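# Move the bone from the tray onto the table

## Task

Lift the bone out of the tray and set it down on the table next to the tray, while the apple, the ball and the root all stay inside the tray.

## Robot and tools

Robot. Two arms, left_arm and right_arm, face a table. right_arm ends in a right hand and left_arm in a mirrored left hand. Each hand has index, middle and ring fingers plus a thumb, driven by 16 motors. Calibrated bases in the scene frame: left_arm at (+0.035, +0.241, 0) m, right_arm at (+0.004, -0.323, 0) m, each turned very slightly about z. A two-camera stand sits behind the arms. Loose objects may now and then get a small push from outside.

Frames. Scene frame: origin at table-top height halfway between the nominal bases, +z up, +x outward over the table, left_arm on the +y side (image left and right do not match these names). Hand poses, Hand targets, velocities and offsets all use each arm's own base frame. Cameras and the table use the scene frame. Hand point axes (right hand): +z runs along the straight fingers toward the tips, +x crosses the palm away from the thumb, +y points out of the palm face (the palm surface is at y = -0.062 m). On the left hand +x points toward the thumb instead. A rigid mast near the wrist on the palm side (x +0.05 to +0.10, z -0.16 to -0.11, up to y +0.06 m) can strike objects.

execute_actions. Argument actions is a list of actions; each action is a list of 1 to 15 rows, one row per 1/30 s step; if fewer than 15 rows are given, the final row repeats for the remainder. Every row is one flat list of 48 numbers, each in [-1, 1], covering both arms even if only one moves, in this order: left_arm dx, dy, dz, rx, ry, rz; the left hand's 16 motor numbers; left current_limit; left speed; then right_arm dx, dy, dz, rx, ry, rz; the right hand's 16 motor numbers; right current_limit; right speed. dx..rz are an offset, not a pose: measured from that arm's Hand target as it stood when the action began, in that arm's base axes; each row of the action counts from that same start, not from the previous row. Scale: 1.0 equals 0.6 m for dx, dy, dz and 180 degrees for rx, ry, rz, which form one rotation vector turning about the Hand target position. Because each new action starts from the updated target, sending the same offset again moves further. All zeros re-requests the current target. Optional cameras: list of names, ["all"], or [] for none; if omitted or null, images come only when actions is empty. A wrong camera name invalidates the call.

Hand numbers, per hand, in this fixed order: index_mcp, index_abd, index_pip, index_dip, middle_mcp, middle_abd, middle_pip, middle_dip, ring_mcp, ring_abd, ring_pip, ring_dip, thumb_cmc, thumb_axl, thumb_mcp, thumb_ipl. Each is an absolute goal angle scaled linearly between its stops; moving toward -1 bends or curls. Straight values: mcp +0.75, abd 0, pip +0.58, dip +0.70, thumb_cmc +0.71, thumb_axl +0.68, thumb_mcp +0.23, thumb_ipl +0.17. Alternative grasp form: put a, b, c, d in the first four slots and exactly 0 in the remaining twelve. a curls index and middle tips, b bends all three fingers at the knuckle, c brings the thumb across the palm toward the index, d curls the ring finger; all four 0 is the open hand. A hand with its last 12 slots all zero is always read as grasp form, so write 0.001 somewhere if you mean individual zeros. In the individual form 0 is a real goal; to leave a hand unchanged, resend its hand_goal, hand_current_limit and hand_speed. Right hand limit: middle_pip cannot be commanded past +83.9 degrees (numbers below about -0.65); deeper goals are clipped and hand_goal shows the clipped value. current_limit maps -1..+1 to 0..550 mA (floor 11 mA) for all motors of that hand; speed sets goal slew at (speed+1)/2 of 8.5 rad/s. They start at +0.4 and -0.6 and stay as last sent.

Motion notes. Per step, orientation commands are clipped to within 40 degrees of the measured orientation. The hand often stops short of its target, and right_arm sags lower under load; command extra height or resend the shortfall as an offset. To stop pressing on something, command the target back past the hand point. Fingers grip only while their goal lies beyond the object's surface.

Results. end_effector_position (m) and end_effector_quat_wxyz in base frame; Hand target (next offsets start from it); joint positions, velocities (may read within noise) and torques; per motor hand_goal, hand_measured, hand_current_ma, hand_state (moving, goal, blocked, overload); hand_current_limit, hand_speed. Warning lines: MOTOR HOT, OVER-TEMPERATURE FAULT (that arm goes limp for 30 to 60 s).

zoom_image: camera is cam_head_left, cam_head_right or cam_high; region [x0, y0, x1, y1] in pixels of the latest full 672x504 image, at most 504 wide and high. finished_scene: optional scene (1); ends the scene for good.

Avoid: dropping or flinging the bone, anything leaving the table, hard hits on the table or tray, contact between the two arms or one hand squeezing the other, long holds at 495 mA or more (5 s causes a 10 s motor shutdown), and keeping arms stretched or straining, which overheats them.

Each tool is called after "Request:" as a command line: name --argument value for each argument, lists and objects as JSON in quotes; but a table of rows of numbers goes row by row, as --pt "numbers of a row", without its own name.

## Session

Request:
execute_actions --actions '[]'

Scene clock: 0.00 s.
left_arm: end_effector_position=(+0.4718, +0.0726, +0.1808) hand_goal=(+0.754, +0.000, +0.576, +0.696, +0.754, +0.000, +0.576, +0.696, +0.754, +0.000, +0.576, +0.696, +0.714, +0.678, +0.226, +0.168) hand_measured=(+0.754, +0.000, +0.576, +0.696, +0.754, +0.000, +0.576, +0.696, +0.754, +0.000, +0.576, +0.696, +0.714, +0.678, +0.226, +0.168) hand_current_ma=(+0, +0, +0, +0, +0, +0, +0, +0, +0, +0, +0, +0, +0, +0, +0, +0) hand_state=(goal, goal, goal, goal, goal, goal, goal, goal, goal, goal, goal, goal, goal, goal, goal, goal) hand_current_limit=0.40 hand_speed=-0.60 end_effector_quat_wxyz=(+0.044, +0.618, +0.783, -0.057) | right_arm: end_effector_position=(+0.5415, +0.2847, +0.3852) hand_goal=(+0.754, +0.000, +0.576, +0.696, +0.754, +0.000, +0.576, +0.696, +0.754, +0.000, +0.576, +0.696, +0.714, +0.678, +0.226, +0.168) hand_measured=(+0.754, +0.000, +0.576, +0.696, +0.754, +0.000, +0.576, +0.696, +0.754, +0.000, +0.576, +0.696, +0.714, +0.678, +0.226, +0.168) hand_current_ma=(+0, +0, +0, +0, +0, +0, +0, +0, +0, +0, +0, +0, +0, +0, +0, +0) hand_state=(goal, goal, goal, goal, goal, goal, goal, goal, goal, goal, goal, goal, goal, goal, goal, goal) hand_current_limit=0.40 hand_speed=-0.60 end_effector_quat_wxyz=(+0.554, +0.404, +0.720, -0.106)
Joint positions: left_arm=[0.143 1.407 1.189 -1.375 0.142 -0.09] | right_arm=[0.768 1.589 1.502 -1.228 1.186 0.048]
Joint velocities: within noise
Joint torques (N m): no reading
Heat: left arm: hottest elbow 35 °C; right arm: hottest shoulder 34 °C.
Hand target: left_arm +0.4785, +0.0736, +0.1869; +0.049, +0.618, +0.783, -0.052 | right_arm +0.5431, +0.2862, +0.3998; +0.558, +0.411, +0.715, -0.094

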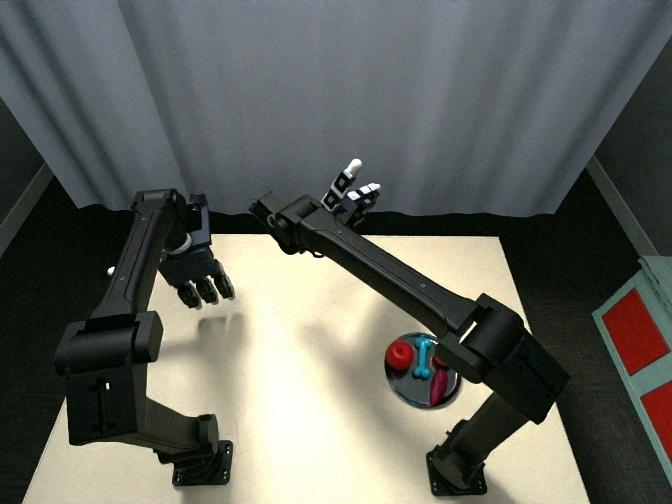

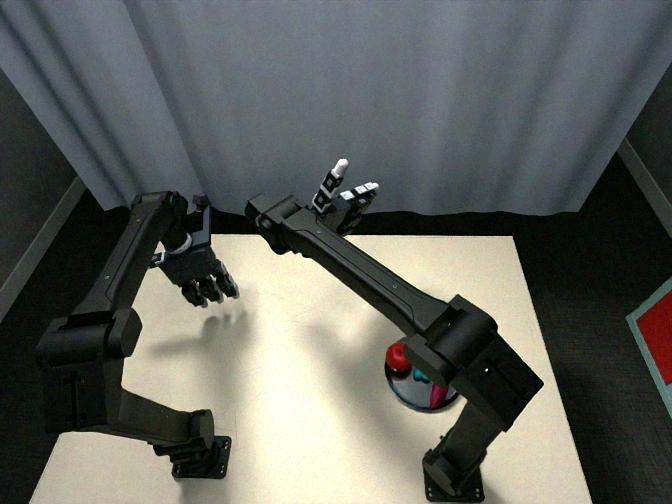

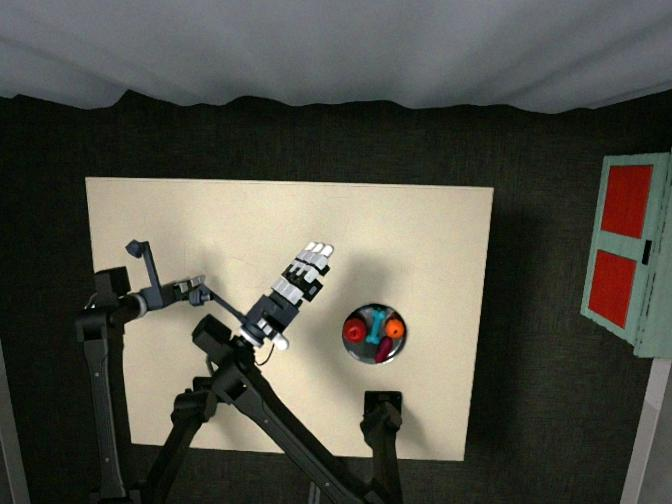

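Request:
zoom_image --camera "cam_high" --region '[330, 290, 420, 380]'

Request:
zoom_image --camera "cam_head_left" --region '[370, 320, 470, 420]'

Request:
zoom_image --camera "cam_high" --region '[80, 180, 500, 500]'

Scaled by 5.600 from the camera's 672x504 image, which has a finer 960x720 frame.

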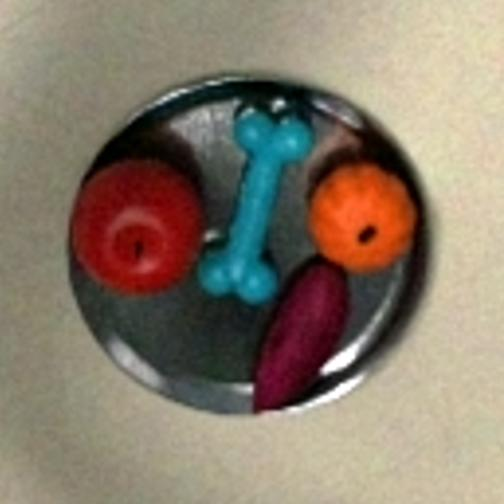

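Scaled by 5.040 from the camera's 672x504 image, which has a finer 960x720 frame.

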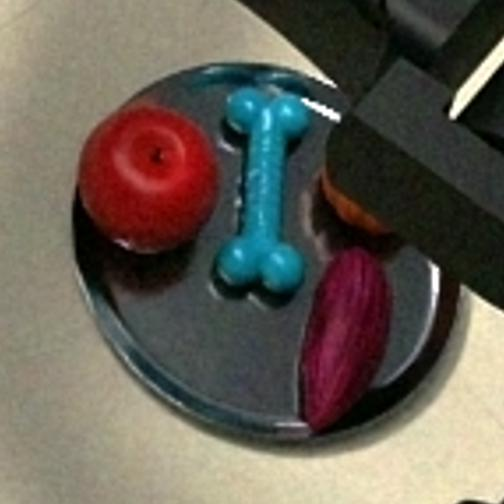

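Scaled by 1.200 from the camera's 672x504 image, which has a finer 960x720 frame.

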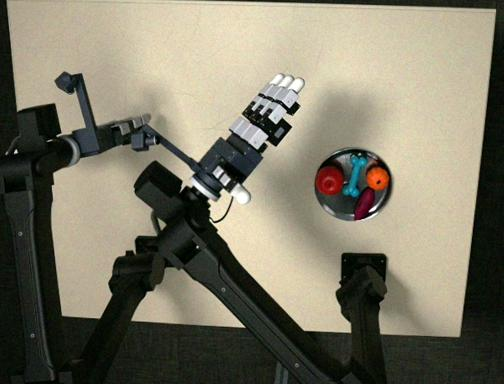

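Request:
execute_actions --actions '[[[0,0,0,0,0,0,0,0,0,0,0,0,0,0,0,0,0,0,0,0,0,0,0.4,-0.6,-0.02,-0.0323,-0.0095,0.024,0.014,-0.0141,0.754,0.05,0.576,0.696,0.754,-0.1,0.576,0.696,-0.07,0,-0.737,-0.174,0.714,0.678,0.226,0.168,0.4,-0.6]],[[0,0,0,0,0,0,0,0,0,0,0,0,0,0,0,0,0,0,0,0,0,0,0.4,-0.6,-0.0395,-0.0646,-0.019,0.0481,0.028,-0.0283,0.754,0.05,0.576,0.696,0.754,-0.1,0.576,0.696,-0.07,0,-0.737,-0.174,0.714,0.678,0.226,0.168,0.4,-0.6]],[[0,0,0,0,0,0,0,0,0,0,0,0,0,0,0,0,0,0,0,0,0,0,0.4,-0.6,-0.0395,-0.0646,-0.019,0.0481,0.028,-0.0283,0.754,0.05,0.576,0.696,0.754,-0.1,0.576,0.696,-0.07,0,-0.737,-0.174,0.714,0.678,0.226,0.168,0.4,-0.6]],[[0,0,0,0,0,0,0,0,0,0,0,0,0,0,0,0,0,0,0,0,0,0,0.4,-0.6,-0.0395,-0.0646,-0.019,0.0481,0.028,-0.0283,0.754,0.05,0.576,0.696,0.754,-0.1,0.576,0.696,-0.07,0,-0.737,-0.174,0.714,0.678,0.226,0.168,0.4,-0.6]],[[0,0,0,0,0,0,0,0,0,0,0,0,0,0,0,0,0,0,0,0,0,0,0.4,-0.6,-0.0395,-0.0646,-0.019,0.0481,0.028,-0.0283,0.754,0.05,0.576,0.696,0.754,-0.1,0.576,0.696,-0.07,0,-0.737,-0.174,0.714,0.678,0.226,0.168,0.4,-0.6]],[[0,0,0,0,0,0,0,0,0,0,0,0,0,0,0,0,0,0,0,0,0,0,0.4,-0.6,-0.0395,-0.0646,-0.019,0.0481,0.028,-0.0283,0.754,0.05,0.576,0.696,0.754,-0.1,0.576,0.696,-0.07,0,-0.737,-0.174,0.714,0.678,0.226,0.168,0.4,-0.6]],[[0,0,0,0,0,0,0,0,0,0,0,0,0,0,0,0,0,0,0,0,0,0,0.4,-0.6,-0.0395,-0.0646,-0.019,0.0481,0.028,-0.0283,0.754,0.05,0.576,0.696,0.754,-0.1,0.576,0.696,-0.07,0,-0.737,-0.174,0.714,0.678,0.226,0.168,0.4,-0.6]],[[0,0,0,0,0,0,0,0,0,0,0,0,0,0,0,0,0,0,0,0,0,0,0.4,-0.6,-0.02,-0.0323,-0.0095,0.024,0.014,-0.0141,0.754,0.05,0.576,0.696,0.754,-0.1,0.576,0.696,-0.07,0,-0.737,-0.174,0.714,0.678,0.226,0.168,0.4,-0.6]]]' --cameras '["all"]'

Scene clock: 386.57 s.
left_arm: end_effector_position=(+0.4718, +0.0726, +0.1808) hand_goal=(+0.750, +0.000, +0.580, +0.700, +0.750, +0.000, +0.580, +0.700, +0.750, +0.000, +0.580, +0.700, +0.710, +0.680, +0.230, +0.170) hand_measured=(+0.750, +0.000, +0.576, +0.698, +0.750, +0.000, +0.578, +0.698, +0.750, +0.000, +0.576, +0.698, +0.712, +0.678, +0.224, +0.168) hand_current_ma=(+1, +0, -5, -5, +0, +0, -5, -5, +0, +0, -5, -4, +3, -4, -16, -5) hand_state=(goal, goal, goal, goal, goal, goal, goal, goal, goal, goal, goal, goal, goal, goal, goal, goal) hand_current_limit=0.40 hand_speed=-0.60 end_effector_quat_wxyz=(+0.044, +0.618, +0.783, -0.057) | right_arm: end_effector_position=(+0.3837, +0.0173, +0.3192) hand_goal=(+0.754, +0.050, +0.576, +0.696, +0.754, -0.100, +0.576, +0.696, -0.070, +0.000, -0.736, -0.174, +0.714, +0.678, +0.226, +0.168) hand_measured=(+0.754, +0.048, +0.576, +0.696, +0.754, -0.102, +0.576, +0.696, -0.058, -0.002, -0.732, -0.172, +0.714, +0.678, +0.224, +0.168) hand_current_ma=(+0, -1, +0, +0, +0, +0, +0, +0, +8, +0, +1, +1, +0, +0, -1, +0) hand_state=(goal, goal, goal, goal, goal, goal, goal, goal, goal, goal, goal, goal, goal, goal, goal, goal) hand_current_limit=0.40 hand_speed=-0.60 end_effector_quat_wxyz=(+0.017, +0.771, +0.636, +0.019)
Joint positions: left_arm=[0.143 1.407 1.189 -1.375 0.142 -0.09] | right_arm=[0.189 1.126 1.286 -1.68 0.011 0.38]
Joint torques (N m): left_arm=[0.09 -10.75 10.54 0.01 0.06 -0.07] | right_arm=[-0.26 -6.77 6.16 0.16 0.14 -0.26]
Heat: left arm: hottest elbow 52 °C; right arm: hottest elbow 46 °C.
Hand target: left_arm +0.4785, +0.0736, +0.1869; +0.049, +0.618, +0.783, -0.052 | right_arm +0.3768, +0.0149, +0.3201; +0.001, +0.769, +0.639, -0.001
Off the commanded pose: left_arm 0.009 m, 1 deg | right_arm 0.007 m, 3 deg.
joint sent to its limit (right arm) — joint 4 (wrist pitch), lower limit. The joint targets are off in orientation, not in position.

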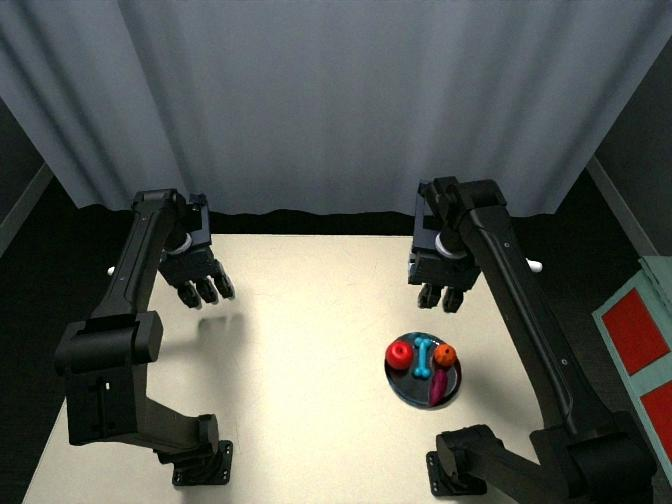

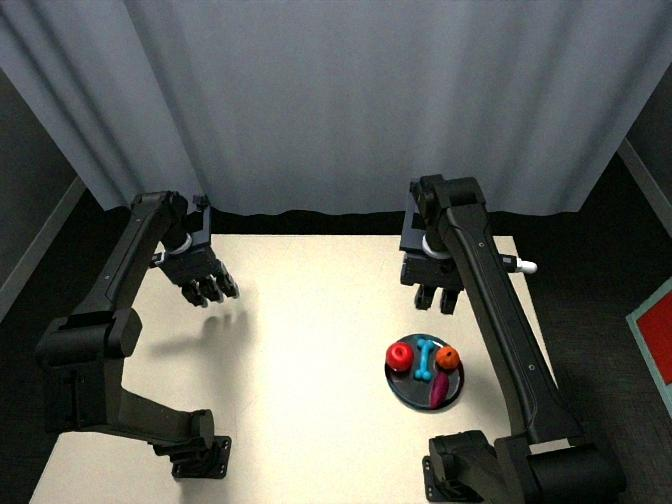

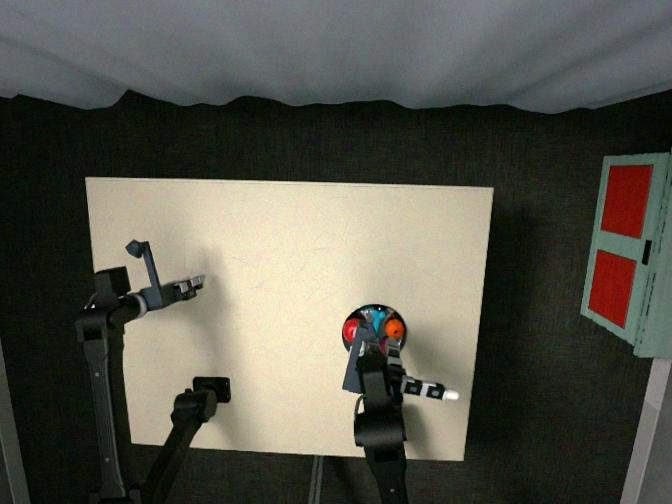

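Request:
zoom_image --camera "cam_high" --region '[320, 290, 440, 410]'

Request:
zoom_image --camera "cam_head_left" --region '[370, 240, 530, 420]'

Request:
zoom_image --camera "cam_head_right" --region '[370, 240, 530, 420]'

Scaled by 4.200 from the camera's 672x504 image, which has a finer 960x720 frame.

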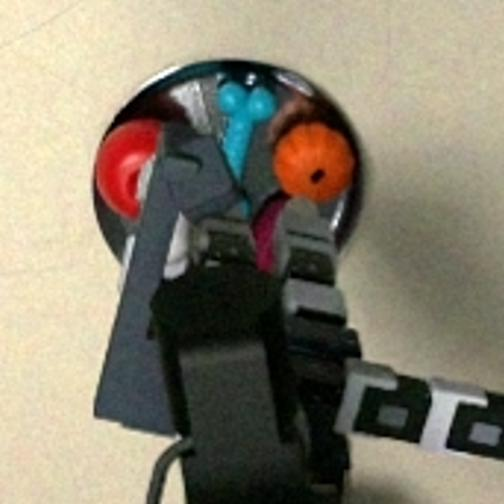

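Scaled by 2.800 from the camera's 672x504 image, which has a finer 960x720 frame.

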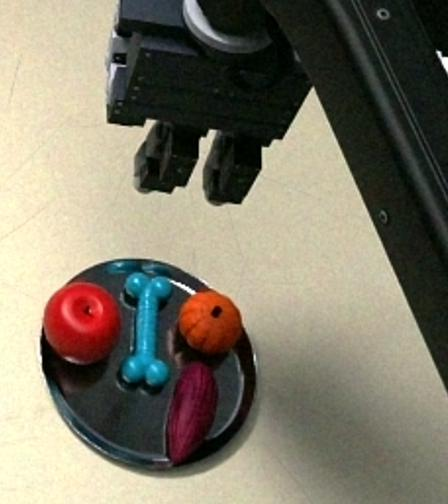

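Scaled by 2.800 from the camera's 672x504 image, which has a finer 960x720 frame.

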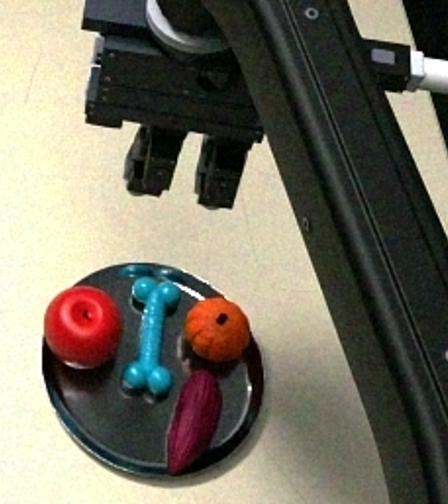

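Request:
execute_actions --actions '[[[0,0,0,0,0,0,0,0,0,0,0,0,0,0,0,0,0,0,0,0,0,0,0.4,-0.6,-0.002,0.002,-0.05,0,0,-0.0022,0.754,0.05,0.576,0.696,0.754,-0.1,0.576,0.696,-0.07,0,-0.737,-0.174,0.714,0.678,0.226,0.168,0.4,-0.6]],[[0,0,0,0,0,0,0,0,0,0,0,0,0,0,0,0,0,0,0,0,0,0,0.4,-0.6,-0.002,0.003,-0.083,0,0,-0.0022,0.754,0.05,0.576,0.696,0.754,-0.1,0.576,0.696,-0.07,0,-0.737,-0.174,0.714,0.678,0.226,0.168,0.4,-0.6]],[[0,0,0,0,0,0,0,0,0,0,0,0,0,0,0,0,0,0,0,0,0,0,0.4,-0.6,-0.001,0.002,-0.05,0,0,0,0.754,0.05,0.576,0.696,0.754,-0.1,0.576,0.696,-0.07,0,-0.737,-0.174,0.714,0.678,0.226,0.168,0.4,-0.6]]]' --cameras '["all"]'

Request:
zoom_image --camera "cam_high" --region '[330, 290, 430, 390]'

Request:
zoom_image --camera "cam_head_left" --region '[370, 290, 490, 410]'

Request:
zoom_image --camera "cam_head_right" --region '[370, 290, 490, 410]'

Scene clock: 490.97 s.
left_arm: end_effector_position=(+0.4718, +0.0726, +0.1808) hand_goal=(+0.750, +0.000, +0.580, +0.700, +0.750, +0.000, +0.580, +0.700, +0.750, +0.000, +0.580, +0.700, +0.710, +0.680, +0.230, +0.170) hand_measured=(+0.750, +0.000, +0.576, +0.698, +0.750, +0.000, +0.578, +0.698, +0.750, +0.000, +0.576, +0.698, +0.712, +0.678, +0.224, +0.168) hand_current_ma=(+1, +0, -5, -5, +0, +0, -5, -5, +0, +0, -5, -4, +3, -4, -16, -5) hand_state=(goal, goal, goal, goal, goal, goal, goal, goal, goal, goal, goal, goal, goal, goal, goal, goal) hand_current_limit=0.40 hand_speed=-0.60 end_effector_quat_wxyz=(+0.044, +0.618, +0.783, -0.057) | right_arm: end_effector_position=(+0.3729, +0.0164, +0.2159) hand_goal=(+0.754, +0.050, +0.576, +0.696, +0.754, -0.100, +0.576, +0.696, -0.070, +0.000, -0.736, -0.174, +0.714, +0.678, +0.226, +0.168) hand_measured=(+0.754, +0.048, +0.576, +0.696, +0.754, -0.102, +0.576, +0.696, -0.058, -0.002, -0.732, -0.172, +0.714, +0.678, +0.224, +0.168) hand_current_ma=(+0, -1, +0, +0, +0, +0, +0, +0, +8, +0, +1, +1, +0, +0, -1, +0) hand_state=(goal, goal, goal, goal, goal, goal, goal, goal, goal, goal, goal, goal, goal, goal, goal, goal) hand_current_limit=0.40 hand_speed=-0.60 end_effector_quat_wxyz=(+0.002, +0.772, +0.635, +0.000)
Joint positions: left_arm=[0.143 1.407 1.189 -1.375 0.142 -0.09] | right_arm=[0.189 1.121 1.021 -1.469 0.003 0.382]
Joint torques (N m): left_arm=[0.09 -10.93 10.45 0.08 0.08 -0.06] | right_arm=[0.85 -5.01 6.24 0.95 0.19 -0.06]
Heat: left arm: hottest elbow 53 °C; right arm: hottest elbow 39 °C.
Hand target: left_arm +0.4785, +0.0736, +0.1869; +0.049, +0.618, +0.783, -0.052 | right_arm +0.3738, +0.0191, +0.2101; +0.001, +0.773, +0.634, -0.001
Off the commanded pose: left_arm 0.009 m, 1 deg | right_arm 0.006 m, 0 deg.

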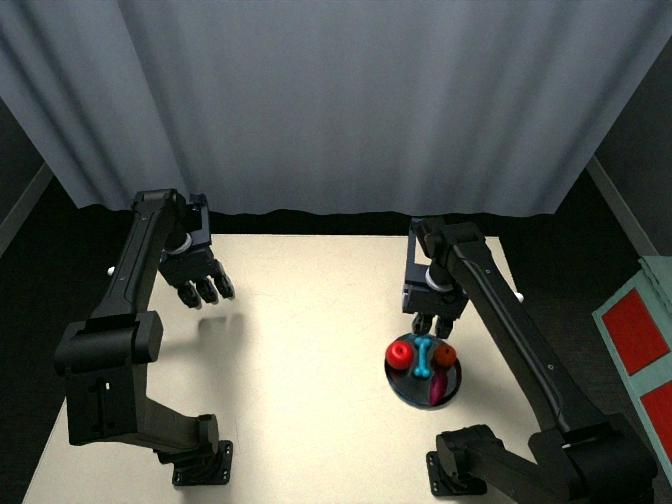

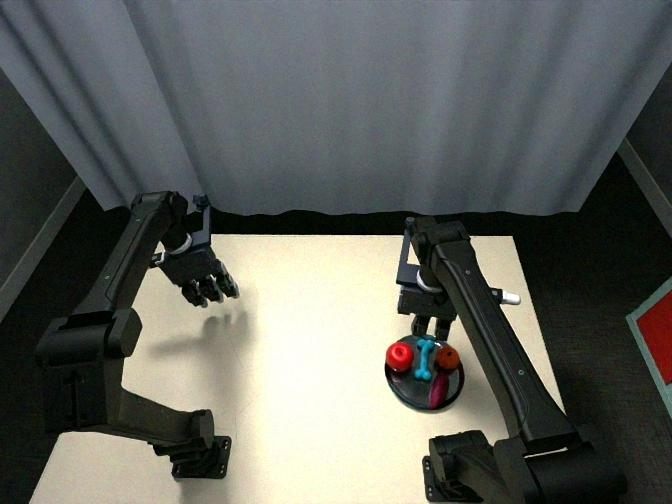

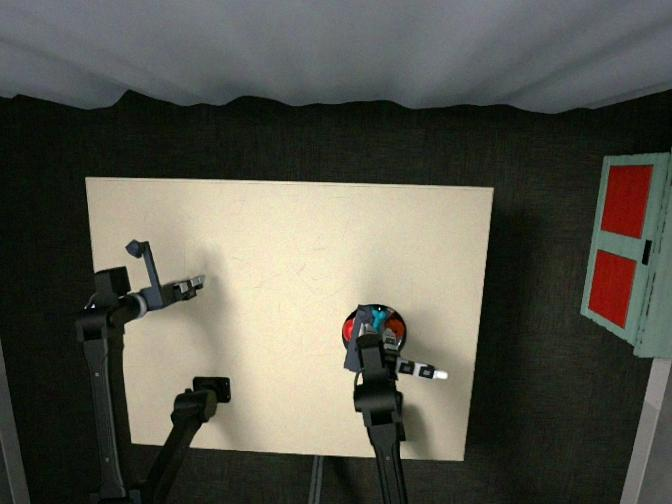

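Scaled by 5.040 from the camera's 672x504 image, which has a finer 960x720 frame.

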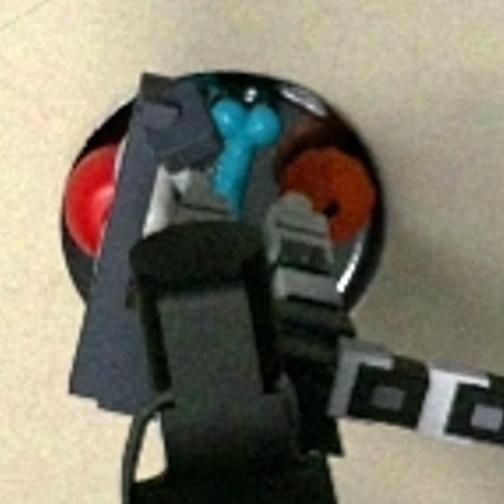

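Scaled by 4.200 from the camera's 672x504 image, which has a finer 960x720 frame.

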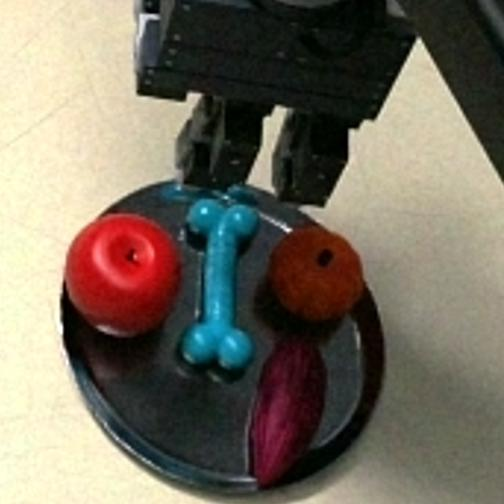

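Scaled by 4.200 from the camera's 672x504 image, which has a finer 960x720 frame.

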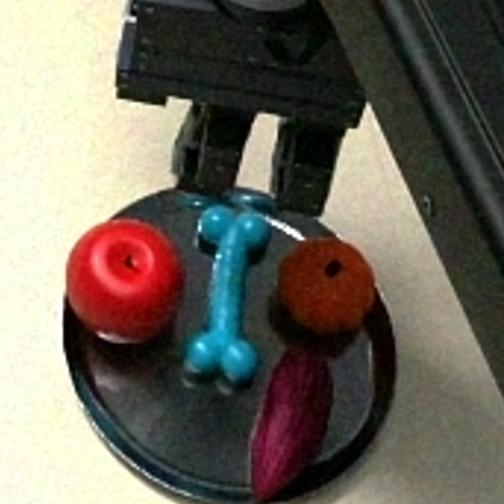

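Request:
zoom_image --camera "cam_head_left" --region '[400, 300, 470, 370]'

Request:
zoom_image --camera "cam_high" --region '[340, 300, 410, 370]'

Scaled by 7.200 from the camera's 672x504 image, which has a finer 960x720 frame.

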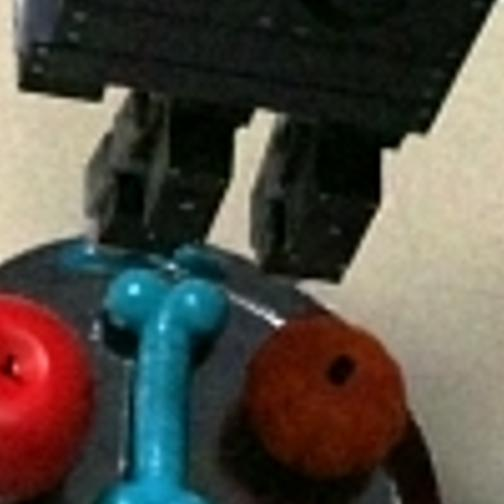

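Scaled by 7.200 from the camera's 672x504 image, which has a finer 960x720 frame.

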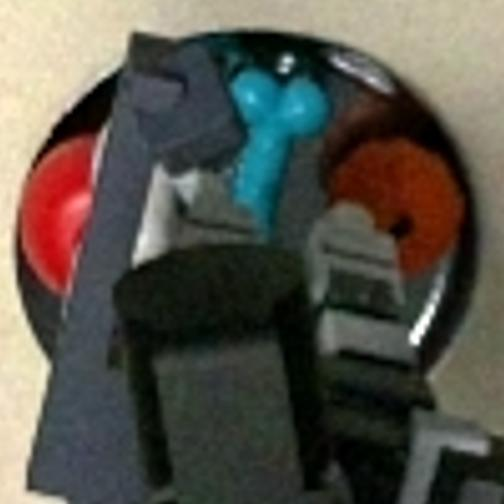

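Request:
execute_actions --actions '[[[0,0,0,0,0,0,0,0,0,0,0,0,0,0,0,0,0,0,0,0,0,0,0.4,-0.6,0.0087,0.009,-0.045,0,0,0,0.754,0.05,0.576,0.696,0.754,-0.1,0.576,0.696,-0.07,0,-0.737,-0.174,0.714,0.678,0.226,0.168,0.4,-0.6]],[[0,0,0,0,0,0,0,0,0,0,0,0,0,0,0,0,0,0,0,0,0,0,0.4,-0.6,0,0,-0.058,0,0,0,0.754,0.05,0.576,0.696,0.754,-0.1,0.576,0.696,-0.07,0,-0.737,-0.174,0.714,0.678,0.226,0.168,0.4,-0.6]]]' --cameras '["all"]'

Request:
zoom_image --camera "cam_head_left" --region '[390, 300, 480, 390]'

Request:
zoom_image --camera "cam_head_right" --region '[390, 300, 480, 390]'

Request:
zoom_image --camera "cam_high" --region '[340, 290, 420, 370]'

Scene clock: 588.53 s.
left_arm: end_effector_position=(+0.4718, +0.0726, +0.1808) hand_goal=(+0.750, +0.000, +0.580, +0.700, +0.750, +0.000, +0.580, +0.700, +0.750, +0.000, +0.580, +0.700, +0.710, +0.680, +0.230, +0.170) hand_measured=(+0.750, +0.000, +0.576, +0.698, +0.750, +0.000, +0.578, +0.698, +0.750, +0.000, +0.576, +0.698, +0.712, +0.678, +0.224, +0.168) hand_current_ma=(+1, +0, -5, -5, +0, +0, -5, -5, +0, +0, -5, -4, +3, -4, -16, -5) hand_state=(goal, goal, goal, goal, goal, goal, goal, goal, goal, goal, goal, goal, goal, goal, goal, goal) hand_current_limit=0.40 hand_speed=-0.60 end_effector_quat_wxyz=(+0.044, +0.618, +0.783, -0.057) | right_arm: end_effector_position=(+0.3786, +0.0217, +0.1549) hand_goal=(+0.754, +0.050, +0.576, +0.696, +0.754, -0.100, +0.576, +0.696, -0.070, +0.000, -0.736, -0.174, +0.714, +0.678, +0.226, +0.168) hand_measured=(+0.754, +0.048, +0.576, +0.696, +0.754, -0.102, +0.576, +0.696, -0.058, -0.002, -0.732, -0.172, +0.714, +0.678, +0.224, +0.168) hand_current_ma=(+0, -1, +0, +0, +0, +0, +0, +0, +8, +0, +1, +1, +0, +0, -1, +0) hand_state=(goal, goal, goal, goal, goal, goal, goal, goal, goal, goal, goal, goal, goal, goal, goal, goal) hand_current_limit=0.40 hand_speed=-0.60 end_effector_quat_wxyz=(+0.003, +0.772, +0.635, +0.002)
Joint positions: left_arm=[0.143 1.407 1.189 -1.375 0.142 -0.09] | right_arm=[0.202 1.17 0.895 -1.29 0.003 0.397]
Joint torques (N m): left_arm=[0.09 -10.81 10.47 -0.03 0.07 -0.08] | right_arm=[0.91 -5.01 6.09 0.94 0.2 -0.04]
Heat: left arm: hottest elbow 54 °C; right arm: hottest elbow 39 °C.
Hand target: left_arm +0.4785, +0.0736, +0.1869; +0.049, +0.618, +0.783, -0.052 | right_arm +0.3790, +0.0245, +0.1484; +0.001, +0.773, +0.634, -0.001
Off the commanded pose: left_arm 0.009 m, 1 deg | right_arm 0.007 m, 0 deg.

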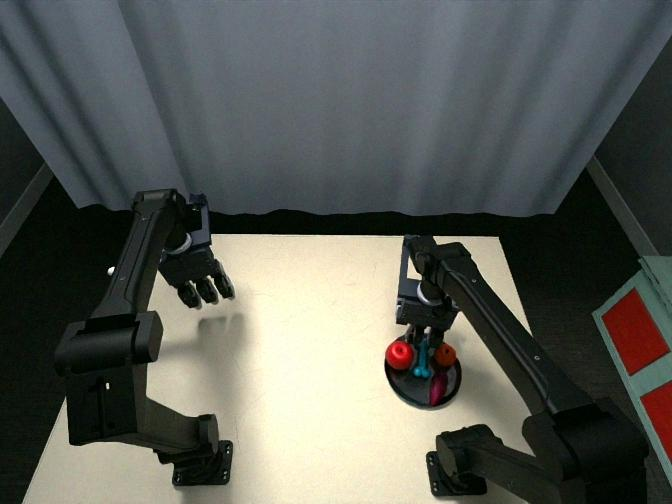

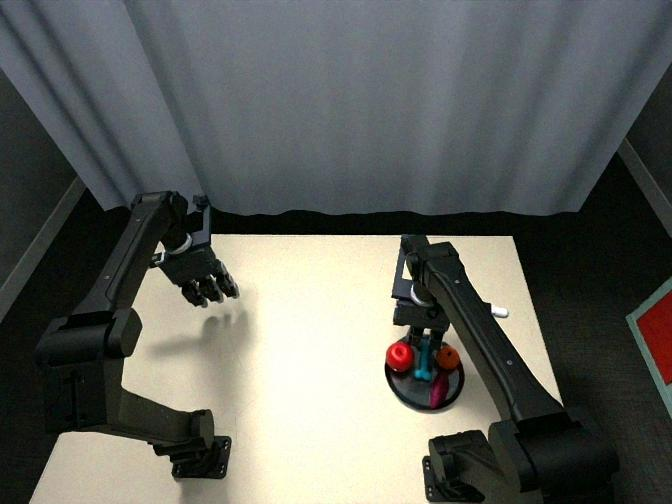

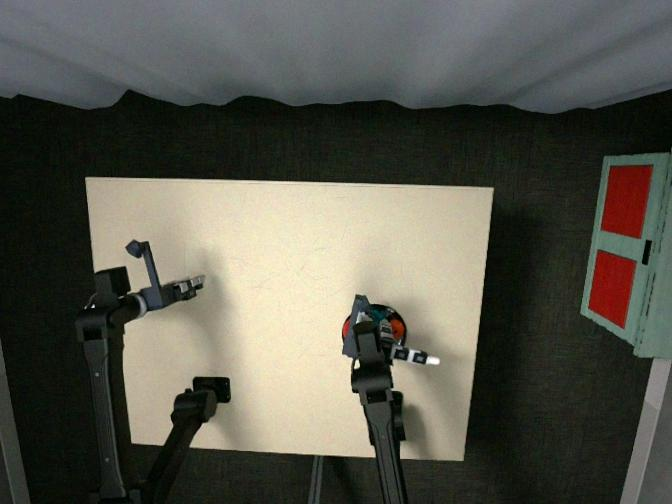

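Scaled by 5.600 from the camera's 672x504 image, which has a finer 960x720 frame.

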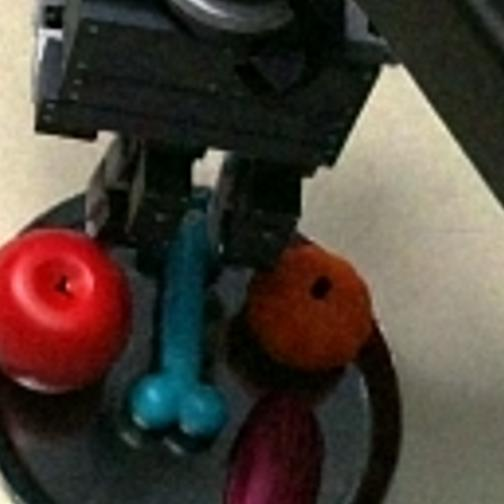

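Scaled by 5.600 from the camera's 672x504 image, which has a finer 960x720 frame.

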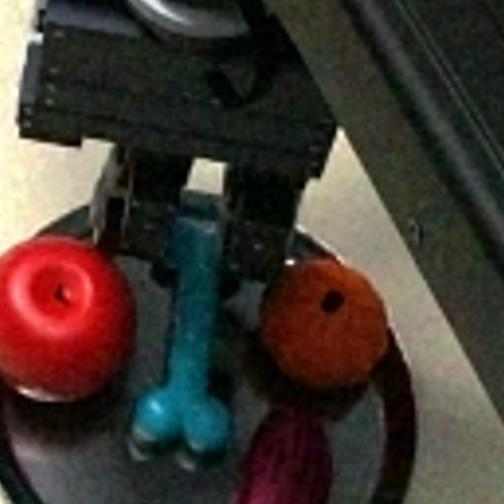

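Scaled by 6.300 from the camera's 672x504 image, which has a finer 960x720 frame.

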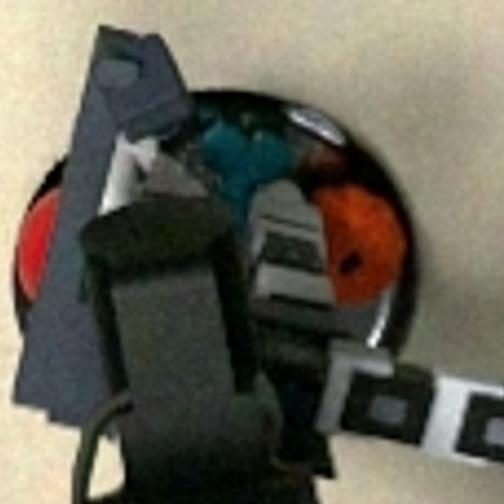

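Request:
execute_actions --actions '[[[0,0,0,0,0,0,0,0,0,0,0,0,0,0,0,0,0,0,0,0,0,0,0.4,-0.6,0,-0.0158,0,0,0,0,0.754,0.08,0.576,0.696,0.754,-0.11,0.576,0.696,-0.07,0,-0.737,-0.174,0.714,0.678,0.226,0.168,0.4,-0.6]],[[0,0,0,0,0,0,0,0,0,0,0,0,0,0,0,0,0,0,0,0,0,0,0.4,-0.6,0,0,-0.015,0,0,0,0.754,0.08,0.576,0.696,0.754,-0.11,0.576,0.696,-0.07,0,-0.737,-0.174,0.714,0.678,0.226,0.168,0.4,-0.6]],[[0,0,0,0,0,0,0,0,0,0,0,0,0,0,0,0,0,0,0,0,0,0,0.4,-0.6,0,0,-0.01,0,0,0,0.754,0.08,0.576,0.696,0.754,-0.11,0.576,0.696,-0.07,0,-0.737,-0.174,0.714,0.678,0.226,0.168,0.4,-0.6]]]' --cameras '["all"]'

Request:
zoom_image --camera "cam_head_left" --region '[390, 310, 470, 390]'

Request:
zoom_image --camera "cam_head_right" --region '[390, 310, 470, 390]'

Request:
zoom_image --camera "cam_high" --region '[340, 290, 420, 370]'

Scene clock: 672.83 s.
left_arm: end_effector_position=(+0.4718, +0.0726, +0.1808) hand_goal=(+0.750, +0.000, +0.580, +0.700, +0.750, +0.000, +0.580, +0.700, +0.750, +0.000, +0.580, +0.700, +0.710, +0.680, +0.230, +0.170) hand_measured=(+0.750, +0.000, +0.576, +0.698, +0.750, +0.000, +0.578, +0.698, +0.750, +0.000, +0.576, +0.698, +0.712, +0.678, +0.224, +0.168) hand_current_ma=(+1, +0, -5, -5, +0, +0, -5, -5, +0, +0, -5, -4, +3, -4, -16, -5) hand_state=(goal, goal, goal, goal, goal, goal, goal, goal, goal, goal, goal, goal, goal, goal, goal, goal) hand_current_limit=0.40 hand_speed=-0.60 end_effector_quat_wxyz=(+0.044, +0.618, +0.783, -0.057) | right_arm: end_effector_position=(+0.3795, +0.0173, +0.1470) hand_goal=(+0.754, +0.080, +0.576, +0.696, +0.754, -0.110, +0.576, +0.696, -0.070, +0.000, -0.736, -0.174, +0.714, +0.678, +0.226, +0.168) hand_measured=(+0.758, +0.078, +0.576, +0.696, +0.758, -0.108, +0.582, +0.696, -0.058, -0.002, -0.732, -0.172, +0.714, +0.678, +0.224, +0.168) hand_current_ma=(+1, +0, +0, +0, +1, +0, +2, +0, +8, +0, +1, +1, +0, +0, -1, +0) hand_state=(goal, goal, goal, goal, goal, goal, goal, goal, goal, goal, goal, goal, goal, goal, goal, goal) hand_current_limit=0.40 hand_speed=-0.60 end_effector_quat_wxyz=(+0.006, +0.775, +0.632, +0.007)
Joint positions: left_arm=[0.143 1.407 1.189 -1.375 0.142 -0.09] | right_arm=[0.189 1.17 0.871 -1.254 0.003 0.391]
Joint torques (N m): left_arm=[0.09 -10.7 10.51 0.01 0.08 -0.07] | right_arm=[-0.38 -4.31 5.24 1.24 0.2 -0.27]
Heat: left arm: hottest elbow 55 °C; right arm: hottest elbow 41 °C.
Hand target: left_arm +0.4785, +0.0736, +0.1869; +0.049, +0.618, +0.783, -0.052 | right_arm +0.3790, +0.0151, +0.1334; +0.001, +0.773, +0.634, -0.001
Off the commanded pose: left_arm 0.009 m, 1 deg | right_arm 0.014 m, 1 deg.

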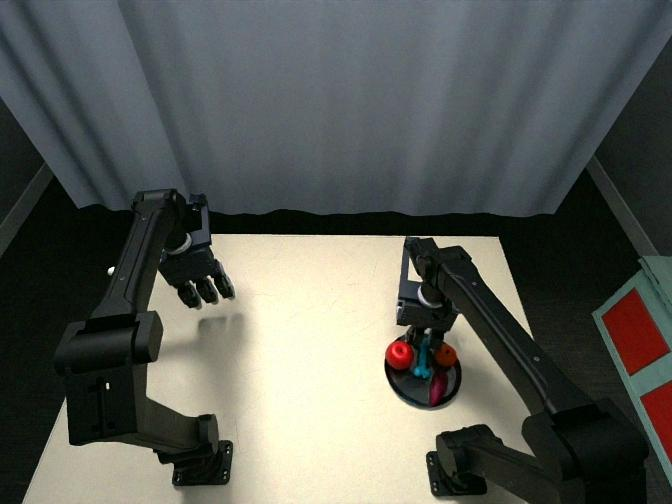

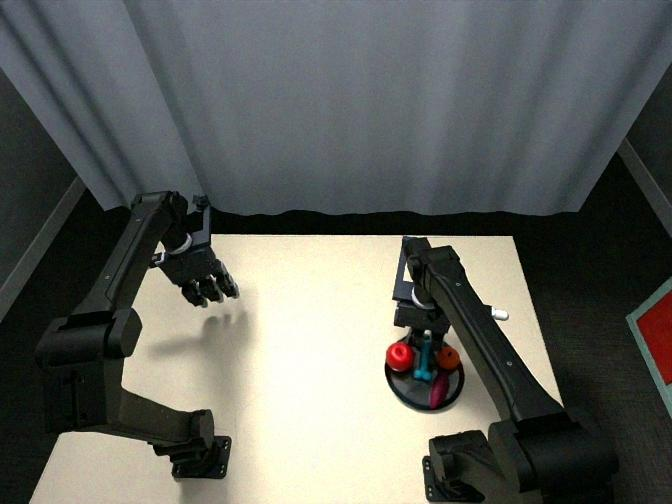

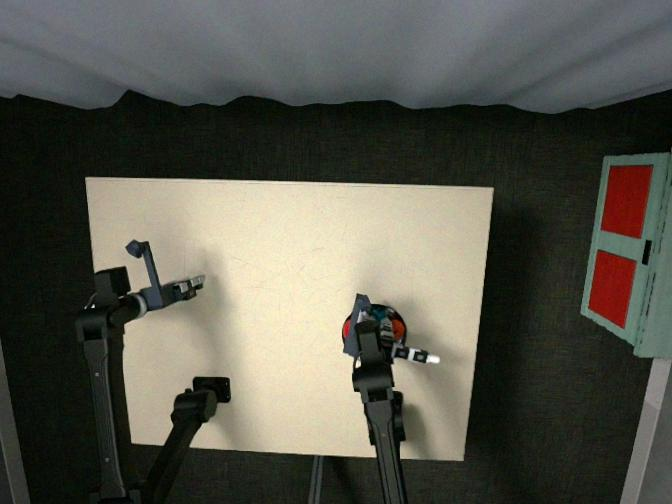

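Scaled by 6.300 from the camera's 672x504 image, which has a finer 960x720 frame.

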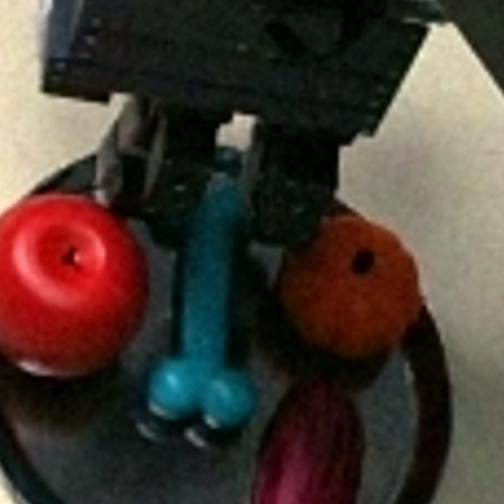

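Scaled by 6.300 from the camera's 672x504 image, which has a finer 960x720 frame.

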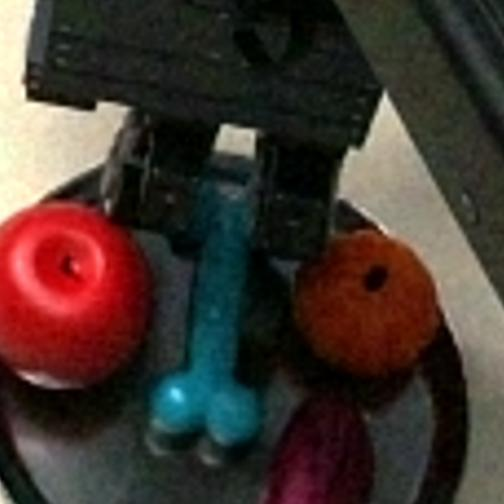

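Scaled by 6.300 from the camera's 672x504 image, which has a finer 960x720 frame.

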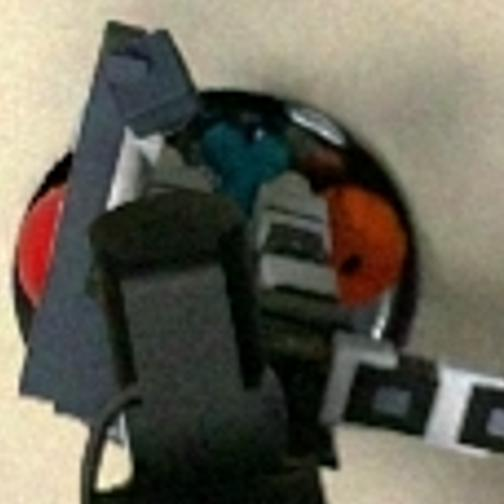

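Request:
zoom_image --camera "cam_head_right" --region '[402, 322, 452, 372]'

Request:
zoom_image --camera "cam_head_left" --region '[402, 322, 452, 372]'

Request:
zoom_image --camera "cam_high" --region '[355, 300, 405, 350]'

Scaled by 10.080 from the camera's 672x504 image, which has a finer 960x720 frame.

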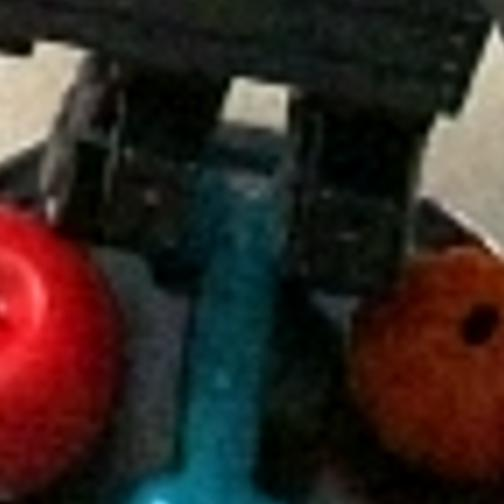

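Scaled by 10.080 from the camera's 672x504 image, which has a finer 960x720 frame.

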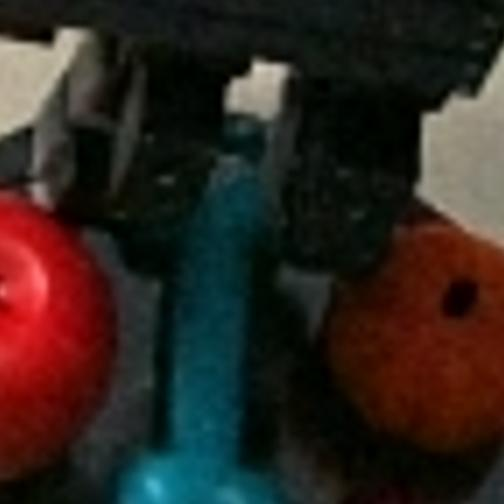

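Scaled by 10.080 from the camera's 672x504 image, which has a finer 960x720 frame.

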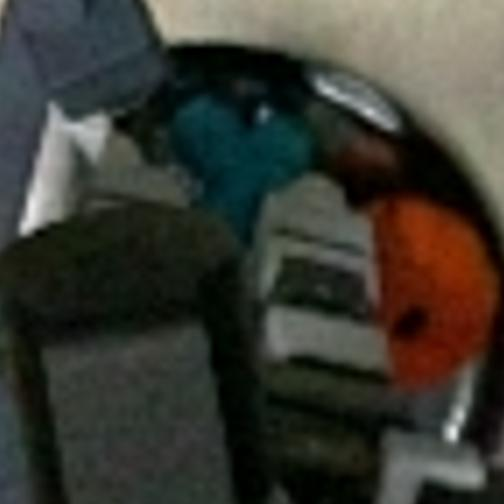

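Request:
execute_actions --actions '[[[0,0,0,0,0,0,0,0,0,0,0,0,0,0,0,0,0,0,0,0,0,0,0.4,-0.6,0,0,0.0477,0,0,0,0.754,0.08,0.576,0.696,0.754,-0.11,0.576,0.696,-0.07,0,-0.737,-0.174,0.714,0.678,0.226,0.168,0.4,-0.6]],[[0,0,0,0,0,0,0,0,0,0,0,0,0,0,0,0,0,0,0,0,0,0,0.4,-0.6,-0.0125,0.0007,0,0,0,0,0.754,0.05,0.576,0.696,0.754,-0.11,0.576,0.696,-0.07,0,-0.737,-0.174,0.714,0.678,0.226,0.168,0.4,-0.6]],[[0,0,0,0,0,0,0,0,0,0,0,0,0,0,0,0,0,0,0,0,0,0,0.4,-0.6,0,0,-0.0233,0,0,0,0.754,0.05,0.576,0.696,0.754,-0.11,0.576,0.696,-0.07,0,-0.737,-0.174,0.714,0.678,0.226,0.168,0.4,-0.6]],[[0,0,0,0,0,0,0,0,0,0,0,0,0,0,0,0,0,0,0,0,0,0,0.4,-0.6,0,0,-0.0233,0,0,0,0.754,0.05,0.576,0.696,0.754,-0.11,0.576,0.696,-0.07,0,-0.737,-0.174,0.714,0.678,0.226,0.168,0.4,-0.6]]]' --cameras '["all"]'

Request:
zoom_image --camera "cam_head_left" --region '[402, 322, 452, 372]'

Request:
zoom_image --camera "cam_high" --region '[350, 300, 410, 360]'

Request:
zoom_image --camera "cam_head_right" --region '[402, 322, 452, 372]'

Scene clock: 815.63 s.
left_arm: end_effector_position=(+0.4718, +0.0726, +0.1808) hand_goal=(+0.750, +0.000, +0.580, +0.700, +0.750, +0.000, +0.580, +0.700, +0.750, +0.000, +0.580, +0.700, +0.710, +0.680, +0.230, +0.170) hand_measured=(+0.750, +0.000, +0.576, +0.698, +0.750, +0.000, +0.578, +0.698, +0.750, +0.000, +0.576, +0.698, +0.712, +0.678, +0.224, +0.168) hand_current_ma=(+1, +0, -5, -5, +0, +0, -5, -5, +0, +0, -5, -4, +3, -4, -16, -5) hand_state=(goal, goal, goal, goal, goal, goal, goal, goal, goal, goal, goal, goal, goal, goal, goal, goal) hand_current_limit=0.40 hand_speed=-0.60 end_effector_quat_wxyz=(+0.044, +0.618, +0.783, -0.057) | right_arm: end_effector_position=(+0.3730, +0.0157, +0.1407) hand_goal=(+0.754, +0.050, +0.576, +0.696, +0.754, -0.110, +0.576, +0.696, -0.070, +0.000, -0.736, -0.174, +0.714, +0.678, +0.226, +0.168) hand_measured=(+0.754, +0.052, +0.576, +0.696, +0.748, -0.110, +0.578, +0.696, -0.058, -0.002, -0.732, -0.172, +0.714, +0.678, +0.224, +0.168) hand_current_ma=(+0, +0, +0, +0, -2, +0, +0, +0, +8, +0, +1, +1, +0, +0, -1, +0) hand_state=(goal, goal, goal, goal, goal, goal, goal, goal, goal, goal, goal, goal, goal, goal, goal, goal) hand_current_limit=0.40 hand_speed=-0.60 end_effector_quat_wxyz=(+0.003, +0.775, +0.632, +0.001)
Joint positions: left_arm=[0.143 1.407 1.189 -1.375 0.142 -0.09] | right_arm=[0.189 1.165 0.852 -1.252 0.004 0.391]
Joint torques (N m): left_arm=[0.21 -10.81 10.51 -0.03 0.07 -0.08] | right_arm=[0.15 -5.3 5.57 0.91 0.16 -0.22]
Heat: left arm: hottest elbow 56 °C; right arm: hottest elbow 38 °C.
Hand target: left_arm +0.4785, +0.0736, +0.1869; +0.049, +0.618, +0.783, -0.052 | right_arm +0.3716, +0.0156, +0.1340; +0.001, +0.773, +0.634, -0.001
Off the commanded pose: left_arm 0.009 m, 1 deg | right_arm 0.007 m, 0 deg.

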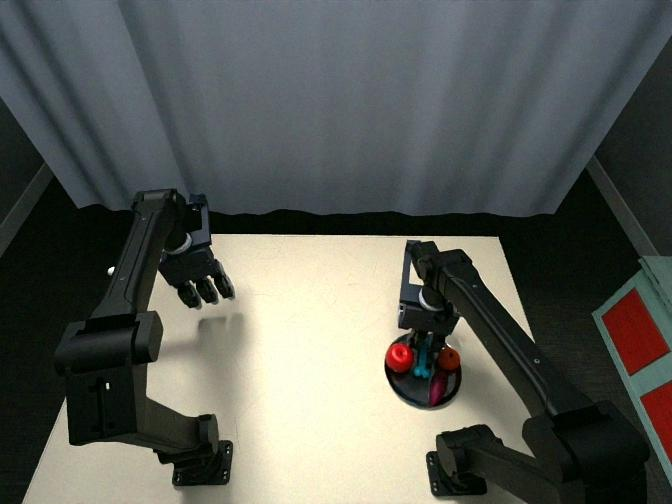

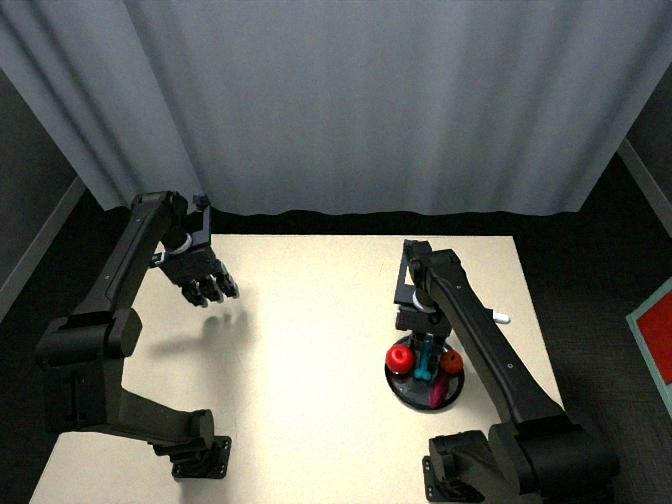

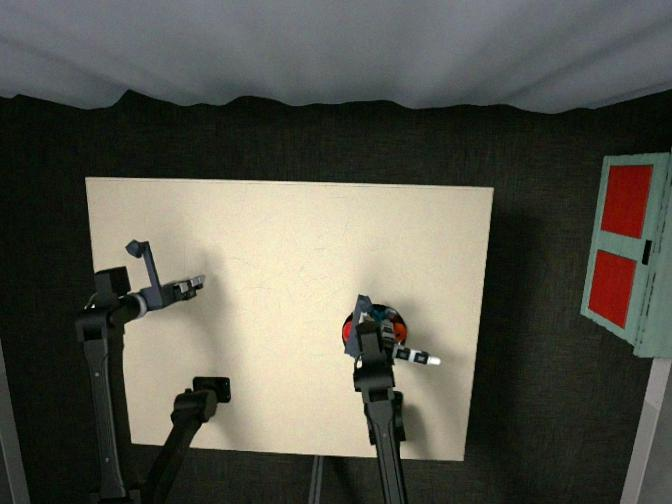

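Scaled by 10.080 from the camera's 672x504 image, which has a finer 960x720 frame.

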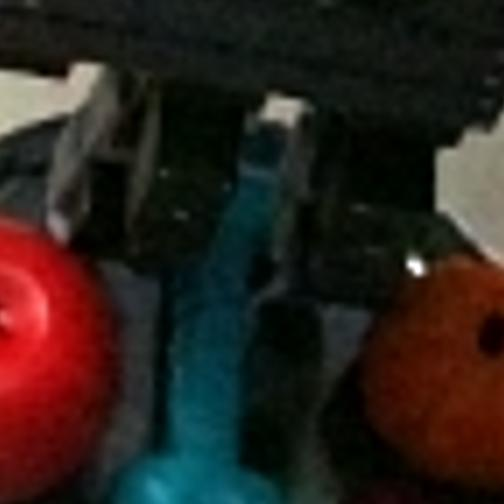

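Scaled by 8.400 from the camera's 672x504 image, which has a finer 960x720 frame.

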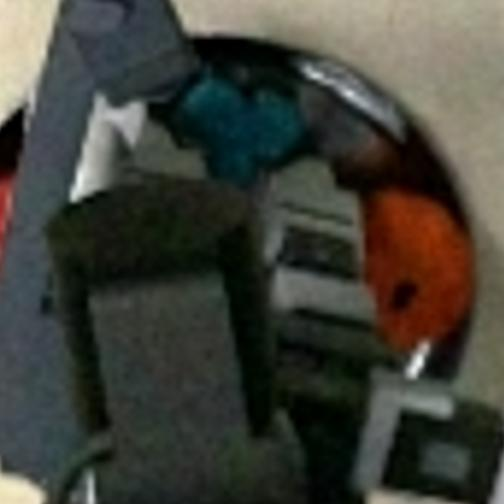

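Scaled by 10.080 from the camera's 672x504 image, which has a finer 960x720 frame.

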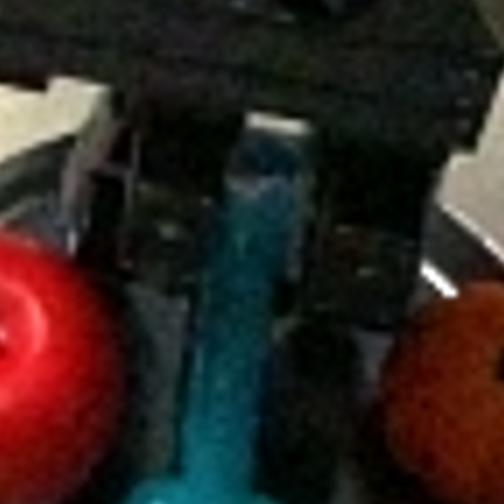

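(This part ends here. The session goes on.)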